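# Find the amber-fault server, or park at the charger

## Task

Check the servers along the aisle for one whose front display glows amber instead of blue. If there is one, finish standing before its cabinet so that this server sits at the very centre of the head_camera picture. The frame must also show its front from roughly halfway up to the display, with the whole display in view. The server and its display must be seen face-on, barely angled, sharp, and with nothing blocking them. If no server is amber, finish parked wholly within the taped charging area by the wall charger, with no part of the robot on or above the tape and the robot's front or back squarely facing the wall. In both cases the plastic tote has to finish upright, and the robot must not topple or finish leaning.

## Robot and tools

ROBOT. A Hello Robot Stretch 3 with a single telescoping arm that reaches out to the robot's right. It sits on a two-wheeled base with a lift carriage on a mast. The base is 0.33 m long and 0.34 m wide with a rounded back. It pivots about the point midway between its drive wheels, 0.05 m behind the front edge. A passive caster sits 0.24 m behind that axle. With the arm pulled in and the wrist folded, the wrist pokes up to 0.06 m past the right side, and a spin on the spot sweeps a 0.28 m radius. An unfolded, level gripper reaches further out. To bring the gripper forward, drive the base; it cannot move sideways.

FRAMES. All positions are in metres. In the base frame the origin is on the floor between the drive wheels, x points ahead, y to the left and z up. hand_pose uses this frame, at the point where the closed fingertips meet. The odometry frame is the base frame as it stood when the scene began. base_odometry comes only from wheel rotation, so slip shows up as travel. Its heading is in radians, from -3.142 to 3.142, with left turns positive.

move. This tool sends one action and returns state plus images. For the base, give exactly one key. translate_m is a relative drive in metres, from -3 to 3, with forward positive. rotate_rad is a relative spin in radians, from -6.4 to 6.4, with left (counter-clockwise) positive. Both count from the base position in the latest reported state, or from where the base actually is if a move was still running. joints holds absolute targets keyed by name: lift_m 0 to 1.1 m; arm_m 0 to 0.52 m; wrist_yaw_rad -1.345 to 4.42 (0 means along the arm, positive swings toward the front); wrist_pitch_rad -1.57 to 0.451 (negative tips the fingers down); wrist_roll_rad -2.911 to 2.918; gripper_m -0.089 to 0.179 (larger is wider); head_pan_rad -3.953 to 1.73 (0 is ahead, positive is left, -1.57 looks along the arm); head_tilt_rad -1.53 to 0.419 (negative is down). pace is "default" or "max". At default/max the top speeds are: translate 0.12/0.30 m/s, rotate 0.76/1.90 rad/s, lift 0.11/0.15 m/s, arm 0.14/0.40 m/s. speeds gives a per-key top speed, no higher than max. The base is held to 0.10 m/s and 0.63 rad/s unless lift_m is under 0.30, arm_m is under 0.03 and wrist_yaw_rad is above 2.54. contact_limits sets the effort percentage (1 to 100) at which a motion halts. It applies only to arm_m, translate_m, rotate_rad, and lift_m as {"down": n, "up": n}, and must sit beside that key's own command. If you leave the lift limits out, they are 32 to 47 down and 21 to 36 up, and values under about 12 may trip in free motion. {"servos": "reboot"} goes alone and re-enables servos that switched off. cameras lists head_camera, nav_camera, wrist_camera or all; [] returns no images. blocking false returns after about 0.5 s while the motion continues. No action may run over 15 s, and a move is cut at 14 s with time_out. Unknown keys make a call invalid; out-of-range values get it refused. A refused call, or an unrequested stop, cancels the rest of that reply's move, wait and finished_scene calls.

OTHER TOOLS. wait takes seconds from 0 to 10 and ends early if all motion settles. stop brakes every running motion. zoom_image takes camera and region [x0, y0, x1, y1] in pixels of that camera's latest image, measured from the top-left, with at most 504 by 504 pixels. read_manual gives licence text only. finished_scene takes scene, the current scene's number, and ends the scene for good.

RESULTS. The "move" line says done or gives the worst status. base_status and joint_status show moving, done, off_target (at rest away from target and perhaps still pushing), contact_stop (the lift or arm goes slack), time_out or torque_fault. on_its_own tells what the robot did unasked; "held at" there is the target, not the reading. motor_effort is in percent, positive toward higher joint values, with the peak of the last action in brackets. Full wrist pitch reads about 45 and full roll about 72. lidar_m gives 12 sectors of 30 degrees, counter-clockwise from straight ahead (4th left, 7th behind, 10th right), measured at 0.17 m height; "-" means nothing seen or nearer than 0.15 m. The lidar misses glass. wrist_depth_mm and head_depth_mm are 7x7 grids of median depth in mm. base_tilt is in degrees, with forward and right positive, and can be off by about 4. If turned_by_wheels and turned_by_imu differ by more than 0.15 rad, believe the IMU. "earlier move" reports a non-blocking move's state.

CAMERAS. head_camera and nav_camera ride on the head and follow pan and tilt. head_camera images arrive sideways: rotate them 90 degrees clockwise to view upright. nav_camera images need 90 degrees counter-clockwise. wrist_camera sits on the gripper.

CAUTIONS. Thinking time lets the simulation keep running. Before folding the wrist (yaw 3.0) or unfolding it, put lift_m between 0.32 and 0.95, pitch at -0.4 and roll near 0. When yaw is below -0.4, keep pitch at -0.5 or lower. The wrist and head never contact-stop and can end up in torque_fault; if so, reboot them. Pushing on rigid things with the gripper above about 0.45 m, or driving while hooked on something, can tip the robot. Steer clear of drops, slams, hard hits and heavy pushes, and leave the tote standing.

Each tool is called after ">>>" as name(argument=value, ...), one argument or row to a line, values as JSON.

## Session

>>> move(
)

Scene clock: 0.00 s.
base_odometry: x=+0.000 y=+0.000 heading=+0.000
turned_by_wheels: +0.000
turned_by_imu: +0.000
base_tilt: forward=+1.1 right=-1.6
lidar_m: 0.87 1.47 1.30 0.85 0.78 0.79 0.99 2.04 1.23 1.36 2.66 0.85
head_depth_mm: 777 776 783 785 784 906 912 / 857 849 843 836 829 822 818 / 974 965 957 947 943 931 926 / 1597 1118 1106 1097 1087 1072 1058 / 1762 1329 1310 1292 1274 1264 1244 / 1646 1631 1619 1576 1561 1536 1511 / 1543 1545 1563 1581 1596 1604 1615
base_status: not commanded
joint_positions: lift_m=+0.445 arm_m=+0.001 wrist_yaw_rad=+2.826 wrist_pitch_rad=-0.448 wrist_roll_rad=+0.000 gripper_m=+0.037 head_pan_rad=+0.000 head_tilt_rad=-0.003
joint_status: not commanded
measured_speeds: all 0
motor_effort: left_wheel=-0.3 right_wheel=-0.3 lift_m=+21.6 arm_m=-3.7 wrist_yaw_rad=+0.2 wrist_pitch_rad=+3.0 wrist_roll_rad=+0.1 gripper_m=+0.1 head_pan_rad=+0.7 head_tilt_rad=+7.3
hand_pose: x=+0.0471 y=+0.0640 z=+0.4511 quat_wxyz=(+0.264, +0.705, +0.047, +0.656) (m; base frame)
wrist_depth_mm: 675 - - - - - - / 156 - - - - - - / 151 - - - - - - / 161 183 - - - - - / 175 188 151 150 150 - - / - 211 129 - 126 - - / - 219 110 - - 91 -
pictures: head_camera (sideways), nav_camera (sideways), wrist_camera
Images, in order (width x height): head_camera 896x504, nav_camera 672x504, wrist_camera 644x364.

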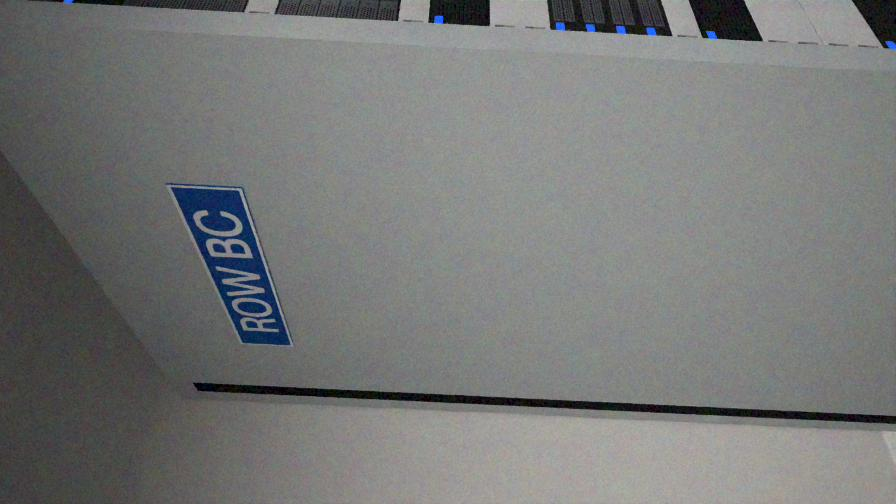

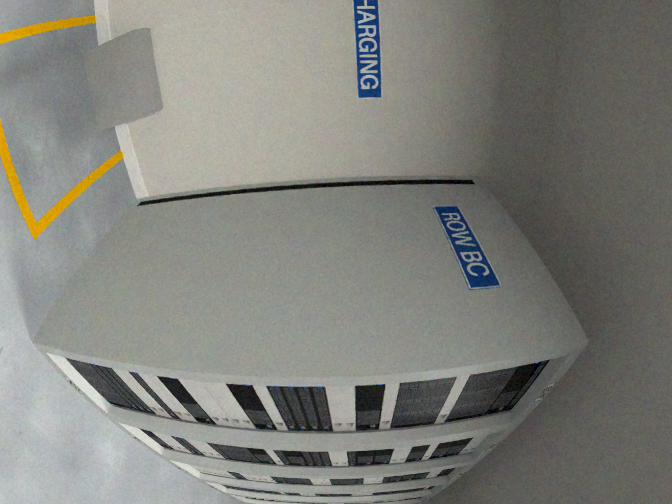

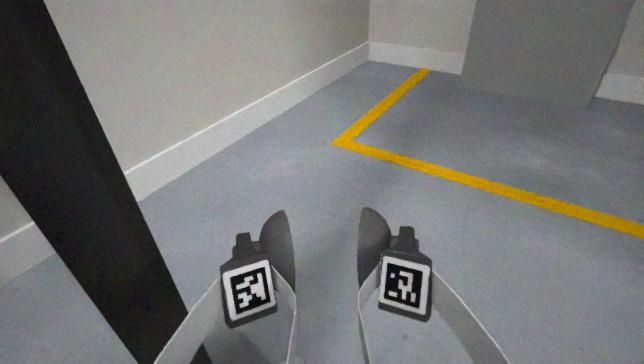

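>>> move(
  joints={"head_pan_rad": 1.4, "head_tilt_rad": -0.4},
  cameras=["nav_camera"],
)

>>> move(
  joints={"head_pan_rad": -0.8, "head_tilt_rad": -0.3},
  cameras=["nav_camera", "head_camera"],
)

>>> move(
  joints={"head_pan_rad": -1.9},
  cameras=["nav_camera"],
)

>>> move(
  joints={"head_pan_rad": -3.3},
  cameras=["nav_camera"],
)

Scene clock: 7.03 s.
move: done
base_odometry: x=+0.000 y=+0.000 heading=+0.000
turned_by_wheels: +0.000
turned_by_imu: +0.001
base_tilt: forward=+1.0 right=-1.5
lidar_m: 0.87 1.47 1.30 0.85 0.78 0.79 0.99 2.04 1.23 1.35 2.64 0.84
head_depth_mm: 1271 1432 1609 1737 1874 1699 1369 / 1107 1236 1386 1576 1821 1699 1357 / 993 1091 1210 1345 1521 1624 1354 / 896 976 1067 1174 1311 1474 1342 / 817 883 958 1043 1146 1278 1306 / 755 805 863 941 1017 1124 1229 / 695 741 790 852 922 1004 1094
base_status: not commanded
joint_positions: lift_m=+0.445 arm_m=+0.001 wrist_yaw_rad=+2.826 wrist_pitch_rad=-0.448 wrist_roll_rad=+0.000 gripper_m=+0.037 head_pan_rad=+1.430 head_tilt_rad=-0.401
joint_status: all done
measured_speeds: all 0
motor_effort: left_wheel=+0.7(1.4) right_wheel=-0.4(0.7) lift_m=+27.2(27.8) arm_m=-8.8(8.8) wrist_yaw_rad=+0.4(0.6) wrist_pitch_rad=+2.9(3.3) wrist_roll_rad=+0.3(0.3) gripper_m=-0.1(0.5) head_pan_rad=-1.2(4.3) head_tilt_rad=-1.2(6.5)
hand_pose: x=+0.0471 y=+0.0640 z=+0.4511 quat_wxyz=(+0.264, +0.705, +0.047, +0.656) (m; base frame)
wrist_depth_mm: 683 - - - - - - / 156 - - - - - - / 151 - - - - - - / 161 182 - - - - - / 176 188 152 150 150 - - / - 210 129 - 126 - - / - 221 110 - - 91 -
pictures: nav_camera (sideways)
Images, in order (width x height): nav_camera 672x504.

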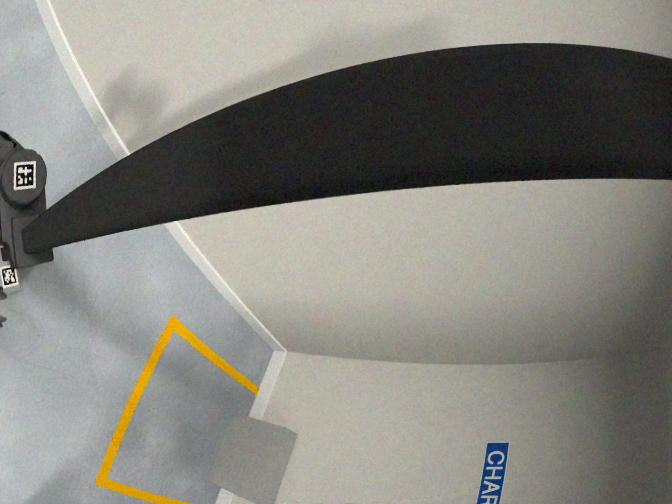

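Scene clock: 8.47 s.
move: done
base_odometry: x=+0.000 y=+0.000 heading=+0.000
turned_by_wheels: +0.000
turned_by_imu: +0.000
base_tilt: forward=+1.0 right=-1.7
lidar_m: 0.87 1.47 1.30 0.85 0.78 0.79 0.99 2.04 1.23 1.35 2.64 0.85
head_depth_mm: 3405 3509 3727 3797 2687 1911 1483 / 3434 3608 3738 3996 2683 1893 1481 / 3497 3628 3863 - 2617 1884 1474 / 3494 3612 3857 3943 2628 1878 1467 / 2159 2286 2430 2576 2469 1867 1444 / 1506 1573 1654 1725 1825 1717 1449 / 1091 1134 1200 1261 1298 1365 1321
base_status: not commanded
joint_positions: lift_m=+0.445 arm_m=+0.001 wrist_yaw_rad=+2.826 wrist_pitch_rad=-0.448 wrist_roll_rad=+0.000 gripper_m=+0.037 head_pan_rad=-0.836 head_tilt_rad=-0.302
joint_status: all done
measured_speeds: all 0
motor_effort: left_wheel=+0.2(1.3) right_wheel=-0.2(0.8) lift_m=+29.5(29.9) arm_m=-9.6(10.6) wrist_yaw_rad=-0.1(0.7) wrist_pitch_rad=+3.0(3.0) wrist_roll_rad=+0.3(0.5) gripper_m=-0.2(0.6) head_pan_rad=+2.0(5.3) head_tilt_rad=+4.8(6.9)
hand_pose: x=+0.0471 y=+0.0640 z=+0.4511 quat_wxyz=(+0.264, +0.705, +0.047, +0.656) (m; base frame)
wrist_depth_mm: 686 - - - - - - / 156 - - - - - - / 150 - - - - - - / 161 182 - - - - - / 176 187 151 150 150 - - / - 211 130 - 127 - - / - 221 109 - - 91 -
pictures: head_camera (sideways), nav_camera (sideways)
Images, in order (width x height): head_camera 896x504, nav_camera 672x504.

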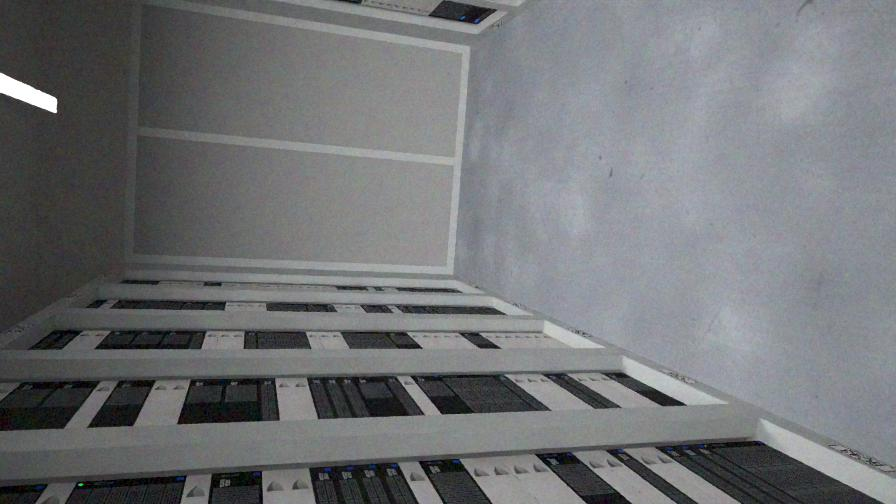

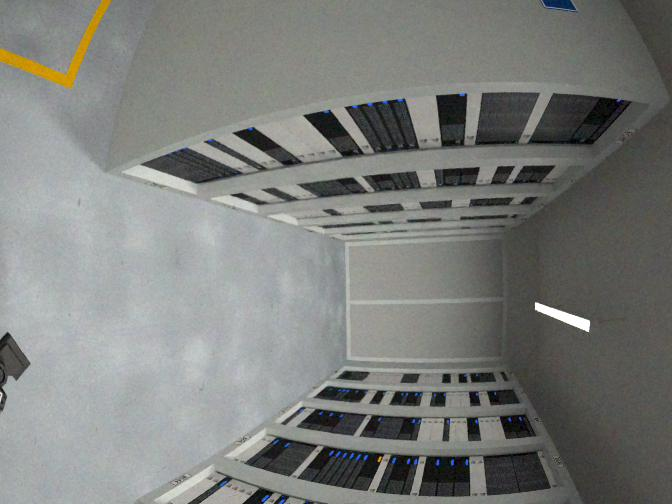

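Scene clock: 9.53 s.
move: done
base_odometry: x=+0.000 y=+0.000 heading=+0.000
turned_by_wheels: +0.000
turned_by_imu: +0.000
base_tilt: forward=+1.0 right=-1.8
lidar_m: 0.87 1.47 1.29 0.85 0.78 0.79 0.99 2.04 1.23 1.35 2.64 0.85
head_depth_mm: 1848 1928 2018 2129 2246 1910 1485 / 1553 1720 1942 2180 2318 1910 1482 / 1256 1378 1508 1659 1849 1845 1474 / 1067 1143 1246 1332 1455 1605 1455 / 1166 1239 1308 1388 1494 1588 1455 / 1248 1336 1429 1521 1646 1714 1438 / 1329 1408 1503 1630 1754 1780 1425
base_status: not commanded
joint_positions: lift_m=+0.445 arm_m=+0.001 wrist_yaw_rad=+2.826 wrist_pitch_rad=-0.448 wrist_roll_rad=+0.000 gripper_m=+0.037 head_pan_rad=-1.936 head_tilt_rad=-0.301
joint_status: all done
measured_speeds: all 0
motor_effort: left_wheel=+0.6(1.1) right_wheel=+0.1(0.7) lift_m=+31.3(31.4) arm_m=-11.4(12.0) wrist_yaw_rad=+0.0(0.6) wrist_pitch_rad=+2.7(3.0) wrist_roll_rad=+0.3(0.3) gripper_m=+0.1(0.9) head_pan_rad=+1.6(4.6) head_tilt_rad=+5.0(6.0)
hand_pose: x=+0.0471 y=+0.0640 z=+0.4511 quat_wxyz=(+0.264, +0.705, +0.047, +0.656) (m; base frame)
wrist_depth_mm: 677 - - - - - - / 155 - - - - - - / 151 - - - - - - / 162 182 - - - - - / 175 188 151 150 151 - - / - 211 129 - 126 - - / - 220 110 - - 91 -
pictures: nav_camera (sideways)
Images, in order (width x height): nav_camera 672x504.

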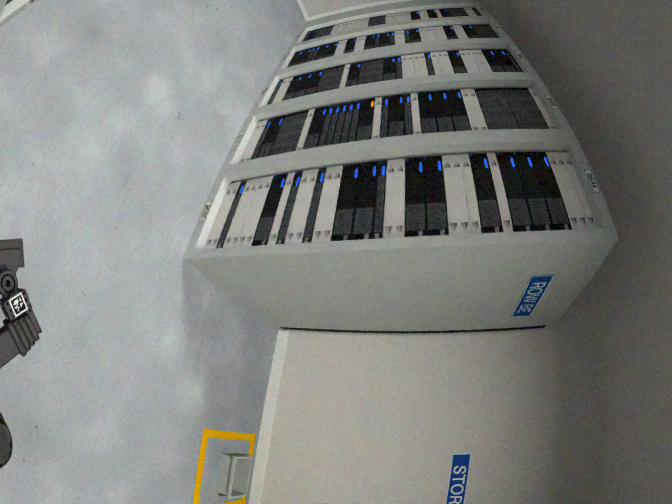

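Scene clock: 10.70 s.
move: done
base_odometry: x=+0.000 y=+0.000 heading=+0.000
turned_by_wheels: +0.000
turned_by_imu: +0.000
base_tilt: forward=+1.1 right=-1.6
lidar_m: 0.87 1.47 1.29 0.85 0.78 0.79 0.99 2.05 1.23 1.35 2.65 0.85
head_depth_mm: 697 725 756 789 823 862 905 / 753 785 821 859 902 952 1000 / 814 856 899 947 997 1054 1118 / 894 938 990 1055 1111 1188 1264 / 987 1042 1109 1179 1265 1364 1386 / 1099 1168 1259 1347 1465 1577 1436 / 1247 1343 1445 1571 1725 1768 1432
base_status: not commanded
joint_positions: lift_m=+0.445 arm_m=+0.001 wrist_yaw_rad=+2.826 wrist_pitch_rad=-0.448 wrist_roll_rad=+0.000 gripper_m=+0.037 head_pan_rad=-3.341 head_tilt_rad=-0.300
joint_status: all done
measured_speeds: all 0
motor_effort: left_wheel=+0.8(2.1) right_wheel=-0.5(0.9) lift_m=+33.2(33.2) arm_m=-13.2(13.2) wrist_yaw_rad=+0.2(0.6) wrist_pitch_rad=+2.6(3.1) wrist_roll_rad=+0.0(0.3) gripper_m=+0.2(0.6) head_pan_rad=+2.7(4.3) head_tilt_rad=+5.6(5.8)
hand_pose: x=+0.0471 y=+0.0640 z=+0.4511 quat_wxyz=(+0.264, +0.705, +0.047, +0.656) (m; base frame)
wrist_depth_mm: 690 - - - - - - / 156 - - - - - - / 150 - - - - - - / 161 182 - - - - - / 176 187 151 150 150 - - / - 211 129 - 126 - - / - 221 110 - - 91 -
pictures: nav_camera (sideways)
Images, in order (width x height): nav_camera 672x504.

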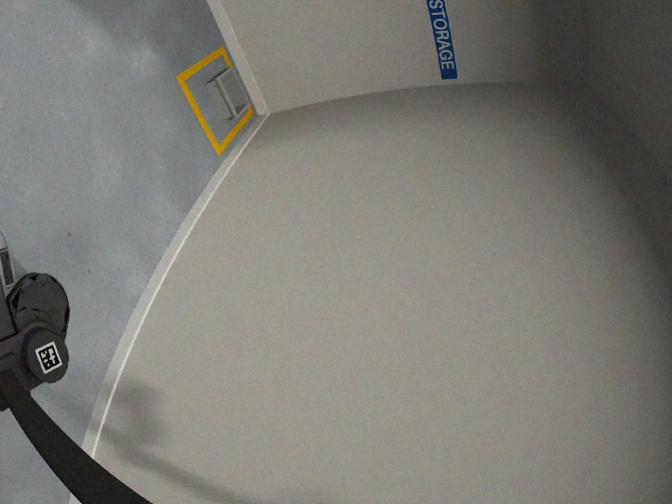

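>>> zoom_image(
  camera="nav_camera",
  region=[0, 0, 504, 504],
)

>>> move(
  base={"rotate_rad": -0.952},
  joints={"head_pan_rad": -1.2, "head_tilt_rad": 0.0, "lift_m": 0.33},
)

Scaled by 1.000.

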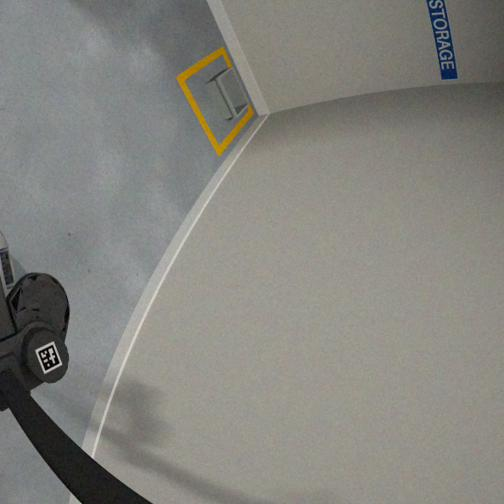

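Scene clock: 56.23 s.
move: done
base_odometry: x=+0.000 y=+0.000 heading=-0.951
turned_by_wheels: -0.951
turned_by_imu: -0.967
base_tilt: forward=+1.1 right=-1.6
lidar_m: 2.49 0.85 0.94 1.47 1.16 0.82 0.78 0.80 1.07 2.15 1.23 1.46
head_depth_mm: 1755 2000 2004 2013 1997 1991 1981 / 1785 2108 2078 2074 2075 2074 2035 / 1797 2193 2167 2164 2160 2146 2130 / 1807 2250 1928 1995 2064 2133 2029 / 1826 1438 1460 1499 1542 1570 1614 / 1684 1170 1188 1204 1226 1252 1280 / 1696 1269 1265 1255 1251 1258 1246
base_status: done
joint_positions: lift_m=+0.330 arm_m=+0.001 wrist_yaw_rad=+2.826 wrist_pitch_rad=-0.449 wrist_roll_rad=+0.000 gripper_m=+0.037 head_pan_rad=-1.190 head_tilt_rad=+0.005
joint_status: all done
measured_speeds: all 0
motor_effort: left_wheel=+11.1(14.5) right_wheel=-10.6(16.5) lift_m=+22.7(35.2) arm_m=-16.4(17.0) wrist_yaw_rad=+0.0(0.9) wrist_pitch_rad=+3.2(3.3) wrist_roll_rad=+0.2(0.4) gripper_m=-0.5(0.6) head_pan_rad=-2.8(5.9) head_tilt_rad=+0.1(9.7)
hand_pose: x=+0.0471 y=+0.0639 z=+0.3358 quat_wxyz=(+0.264, +0.705, +0.047, +0.656) (m; base frame)
wrist_depth_mm: - - - - - - 869 / 158 - - - - 871 946 / 150 - - - - - - / 162 177 - - - - - / 175 188 151 149 151 - - / - 212 129 146 126 - - / - 222 301 302 - 91 -
pictures: head_camera (sideways), nav_camera (sideways), wrist_camera
Images, in order (width x height): head_camera 896x504, nav_camera 672x504, wrist_camera 644x364.

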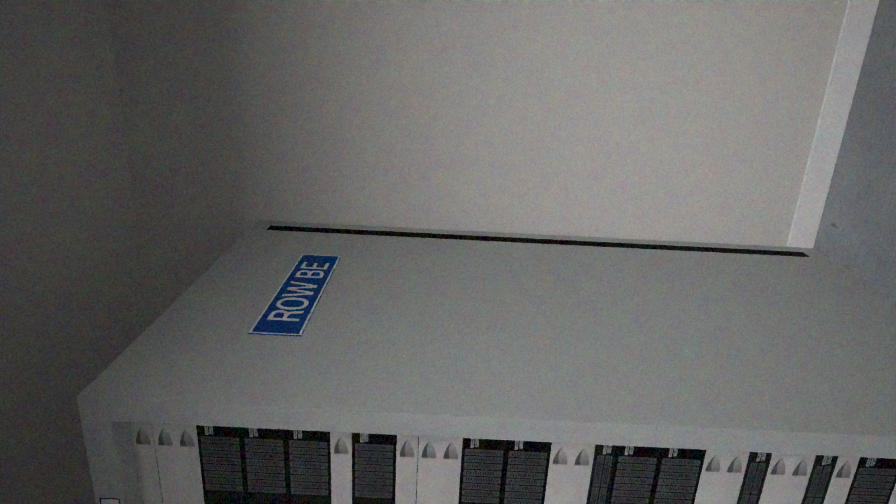

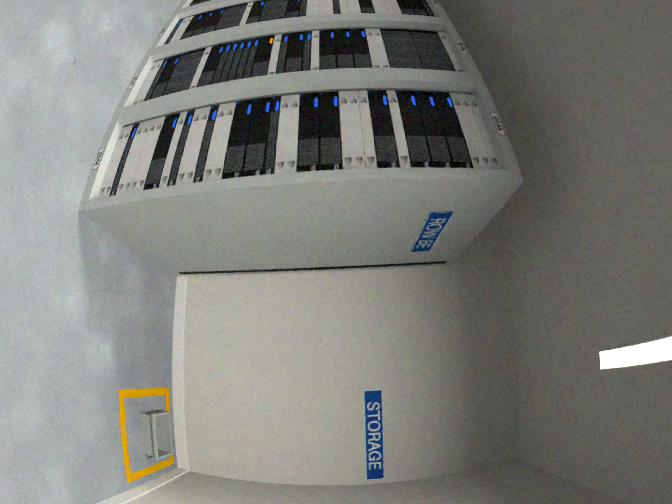

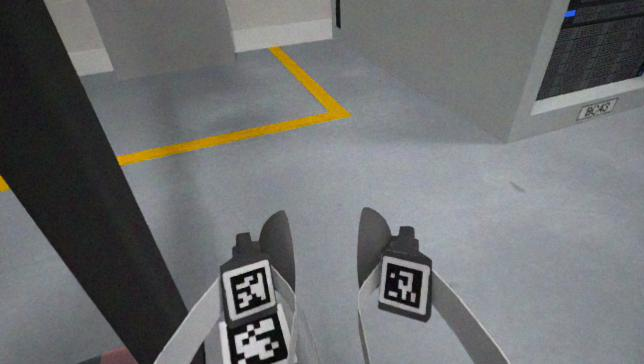

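>>> move(
  base={"translate_m": 1.5},
  joints={"head_pan_rad": -1.57, "head_tilt_rad": -0.1},
  speeds={"translate_m": 0.2},
  cameras=["head_camera", "nav_camera"],
)

Scene clock: 77.93 s.
move: time_out
base_odometry: x=+0.809 y=-1.134 heading=-0.951
turned_by_wheels: +0.000
turned_by_imu: +0.012
base_tilt: forward=+0.9 right=-1.7
lidar_m: 2.38 0.87 0.62 0.54 0.55 0.82 2.17 2.24 1.07 0.96 1.05 1.40
head_depth_mm: 928 947 966 993 1018 1048 1068 / 928 946 964 991 1014 1043 1066 / 867 891 911 932 961 1028 1059 / 922 944 960 985 999 1026 1007 / 917 940 958 986 1007 1033 1058 / 919 939 956 981 1006 1029 1054 / 916 935 958 978 1001 1030 1052
base_status: translate_m time_out (by the wheels' count: +1.3933 of +1.5000)
joint_positions: lift_m=+0.330 arm_m=+0.001 wrist_yaw_rad=+2.826 wrist_pitch_rad=-0.449 wrist_roll_rad=+0.000 gripper_m=+0.037 head_pan_rad=-1.570 head_tilt_rad=-0.100
joint_status: all done
measured_speeds: all 0
motor_effort: left_wheel=+0.2(14.1) right_wheel=-0.5(7.3) lift_m=+24.8(37.2) arm_m=-14.8(16.8) wrist_yaw_rad=+0.4(1.0) wrist_pitch_rad=+2.7(3.4) wrist_roll_rad=+0.3(0.4) gripper_m=+0.1(0.8) head_pan_rad=+2.9(4.8) head_tilt_rad=+6.7(7.4)
hand_pose: x=+0.0471 y=+0.0639 z=+0.3358 quat_wxyz=(+0.264, +0.705, +0.047, +0.656) (m; base frame)
wrist_depth_mm: 464 519 591 646 698 804 909 / 158 531 632 714 747 884 - / 151 580 712 764 822 - - / 160 622 710 773 - - - / 176 190 154 150 150 - - / - 211 129 146 126 - - / - 221 303 305 - 91 -
pictures: head_camera (sideways), nav_camera (sideways)
Images, in order (width x height): head_camera 896x504, nav_camera 672x504.

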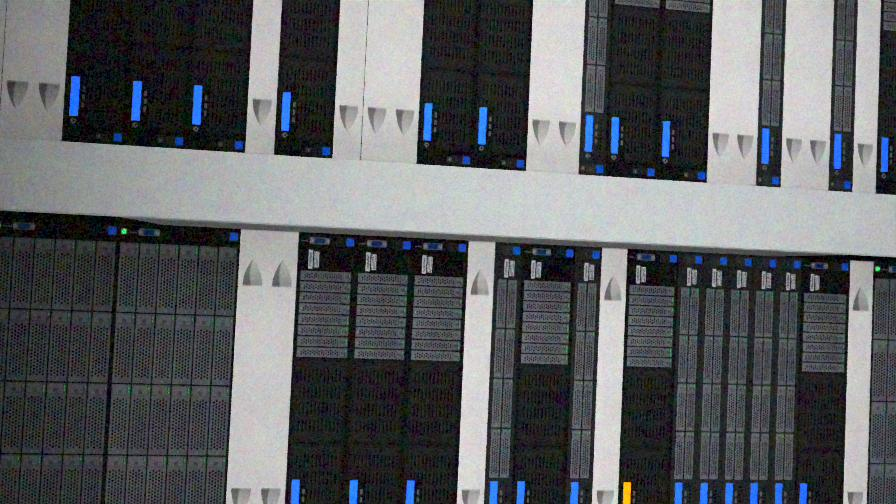

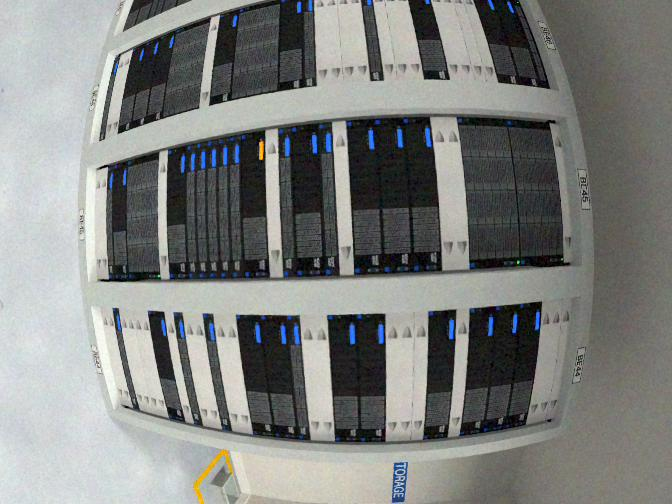

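>>> move(
  base={"translate_m": 0.23},
  joints={"head_tilt_rad": -0.39},
  cameras=["head_camera"],
)

Scene clock: 86.93 s.
move: done
base_odometry: x=+0.943 y=-1.322 heading=-0.951
turned_by_wheels: +0.000
turned_by_imu: +0.003
base_tilt: forward=+1.0 right=-1.6
lidar_m: 2.30 0.89 0.59 0.60 0.62 0.83 2.40 2.47 1.00 0.98 0.98 1.31
head_depth_mm: 810 860 912 1020 1147 1292 1338 / 831 899 969 1030 1115 1222 1338 / 833 895 971 1052 1148 1280 1336 / 832 893 965 1055 1160 1279 1328 / 829 890 964 1051 1147 1281 1331 / 829 874 946 1020 1117 1242 1306 / 780 852 929 1021 1142 1273 1319
base_status: done
joint_positions: lift_m=+0.330 arm_m=+0.001 wrist_yaw_rad=+2.826 wrist_pitch_rad=-0.449 wrist_roll_rad=+0.000 gripper_m=+0.037 head_pan_rad=-1.570 head_tilt_rad=-0.390
joint_status: all done
measured_speeds: all 0
motor_effort: left_wheel=+7.0(11.5) right_wheel=+1.4(7.5) lift_m=+19.5(23.0) arm_m=-14.6(15.1) wrist_yaw_rad=-0.1(0.9) wrist_pitch_rad=+3.0(3.3) wrist_roll_rad=+0.2(0.3) gripper_m=+0.2(0.6) head_pan_rad=+2.2(3.2) head_tilt_rad=-2.8(7.8)
hand_pose: x=+0.0471 y=+0.0639 z=+0.3358 quat_wxyz=(+0.264, +0.705, +0.047, +0.656) (m; base frame)
wrist_depth_mm: 510 561 597 621 729 793 945 / 159 598 640 685 801 893 - / 150 641 704 748 859 - - / 161 666 701 758 - - - / 176 194 153 150 150 - - / - 211 129 146 126 - - / - 220 304 304 - 91 -
pictures: head_camera (sideways)
Images, in order (width x height): head_camera 896x504.

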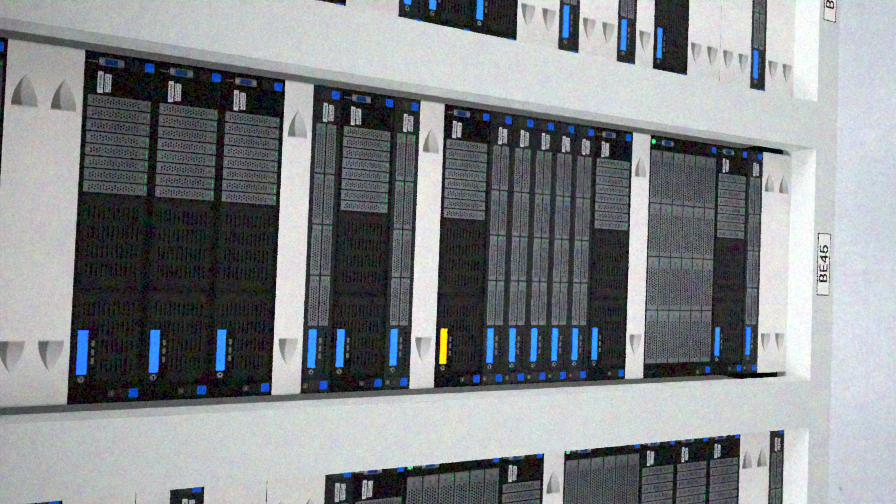

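>>> move(
  joints={"head_tilt_rad": -0.415},
  cameras=["head_camera"],
)

>>> zoom_image(
  camera="head_camera",
  region=[348, 152, 548, 402],
)

Scene clock: 90.20 s.
move: done
base_odometry: x=+0.943 y=-1.322 heading=-0.951
turned_by_wheels: +0.000
turned_by_imu: +0.001
base_tilt: forward=+1.0 right=-1.6
lidar_m: 2.30 0.88 0.59 0.60 0.62 0.83 2.40 2.48 1.00 0.98 0.98 1.31
head_depth_mm: 808 856 920 1025 1156 1317 1354 / 831 896 972 1044 1140 1265 1335 / 828 894 974 1062 1175 1315 1340 / 829 895 975 1067 1180 1317 1331 / 827 894 970 1068 1174 1318 1326 / 827 870 945 1027 1138 1259 1324 / 779 846 937 1034 1155 1318 1315
base_status: not commanded
joint_positions: lift_m=+0.330 arm_m=+0.001 wrist_yaw_rad=+2.826 wrist_pitch_rad=-0.449 wrist_roll_rad=+0.000 gripper_m=+0.037 head_pan_rad=-1.570 head_tilt_rad=-0.416
joint_status: all done
measured_speeds: all 0
motor_effort: left_wheel=+7.4(8.3) right_wheel=+0.8(1.4) lift_m=+18.2(18.5) arm_m=-13.9(14.3) wrist_yaw_rad=+0.1(0.7) wrist_pitch_rad=+3.0(3.1) wrist_roll_rad=+0.3(0.3) gripper_m=+0.1(0.4) head_pan_rad=+2.3(2.6) head_tilt_rad=-2.5(3.4)
hand_pose: x=+0.0471 y=+0.0639 z=+0.3358 quat_wxyz=(+0.264, +0.705, +0.047, +0.656) (m; base frame)
wrist_depth_mm: 513 559 595 629 738 807 943 / 159 586 656 659 809 880 - / 150 645 710 730 864 - - / 161 670 723 764 - - - / 174 195 153 150 150 - - / - 212 129 146 126 - - / - 220 303 304 - 91 -
pictures: head_camera (sideways)
Images, in order (width x height): head_camera 896x504.

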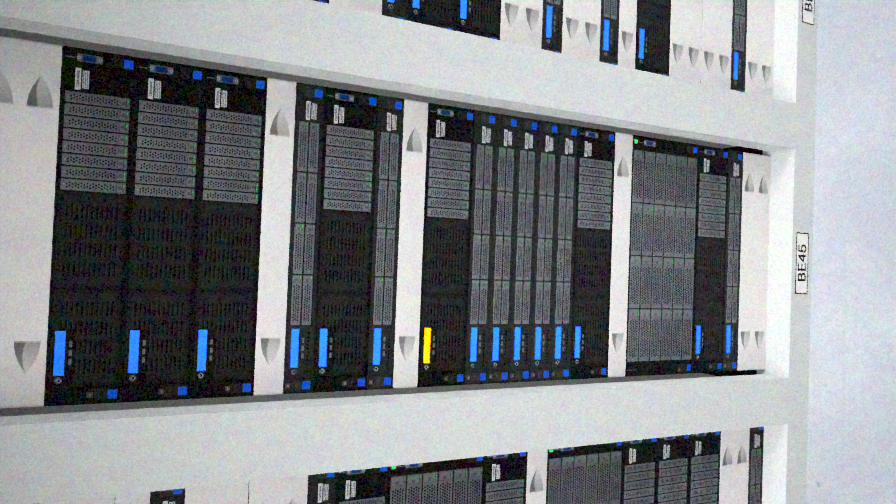

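Scaled by 2.016 from the camera's 896x504 image, which has a finer 1280x720 frame.

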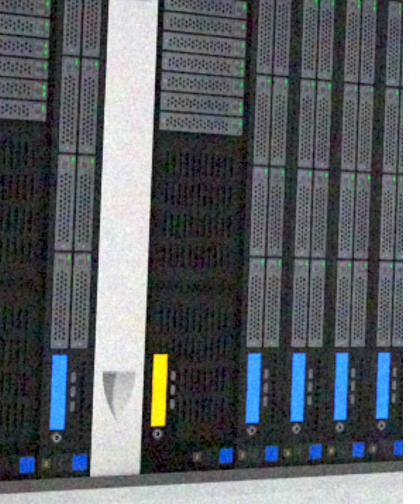

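>>> finished_scene(
  scene=1,
)

The scene is finished: the task was done.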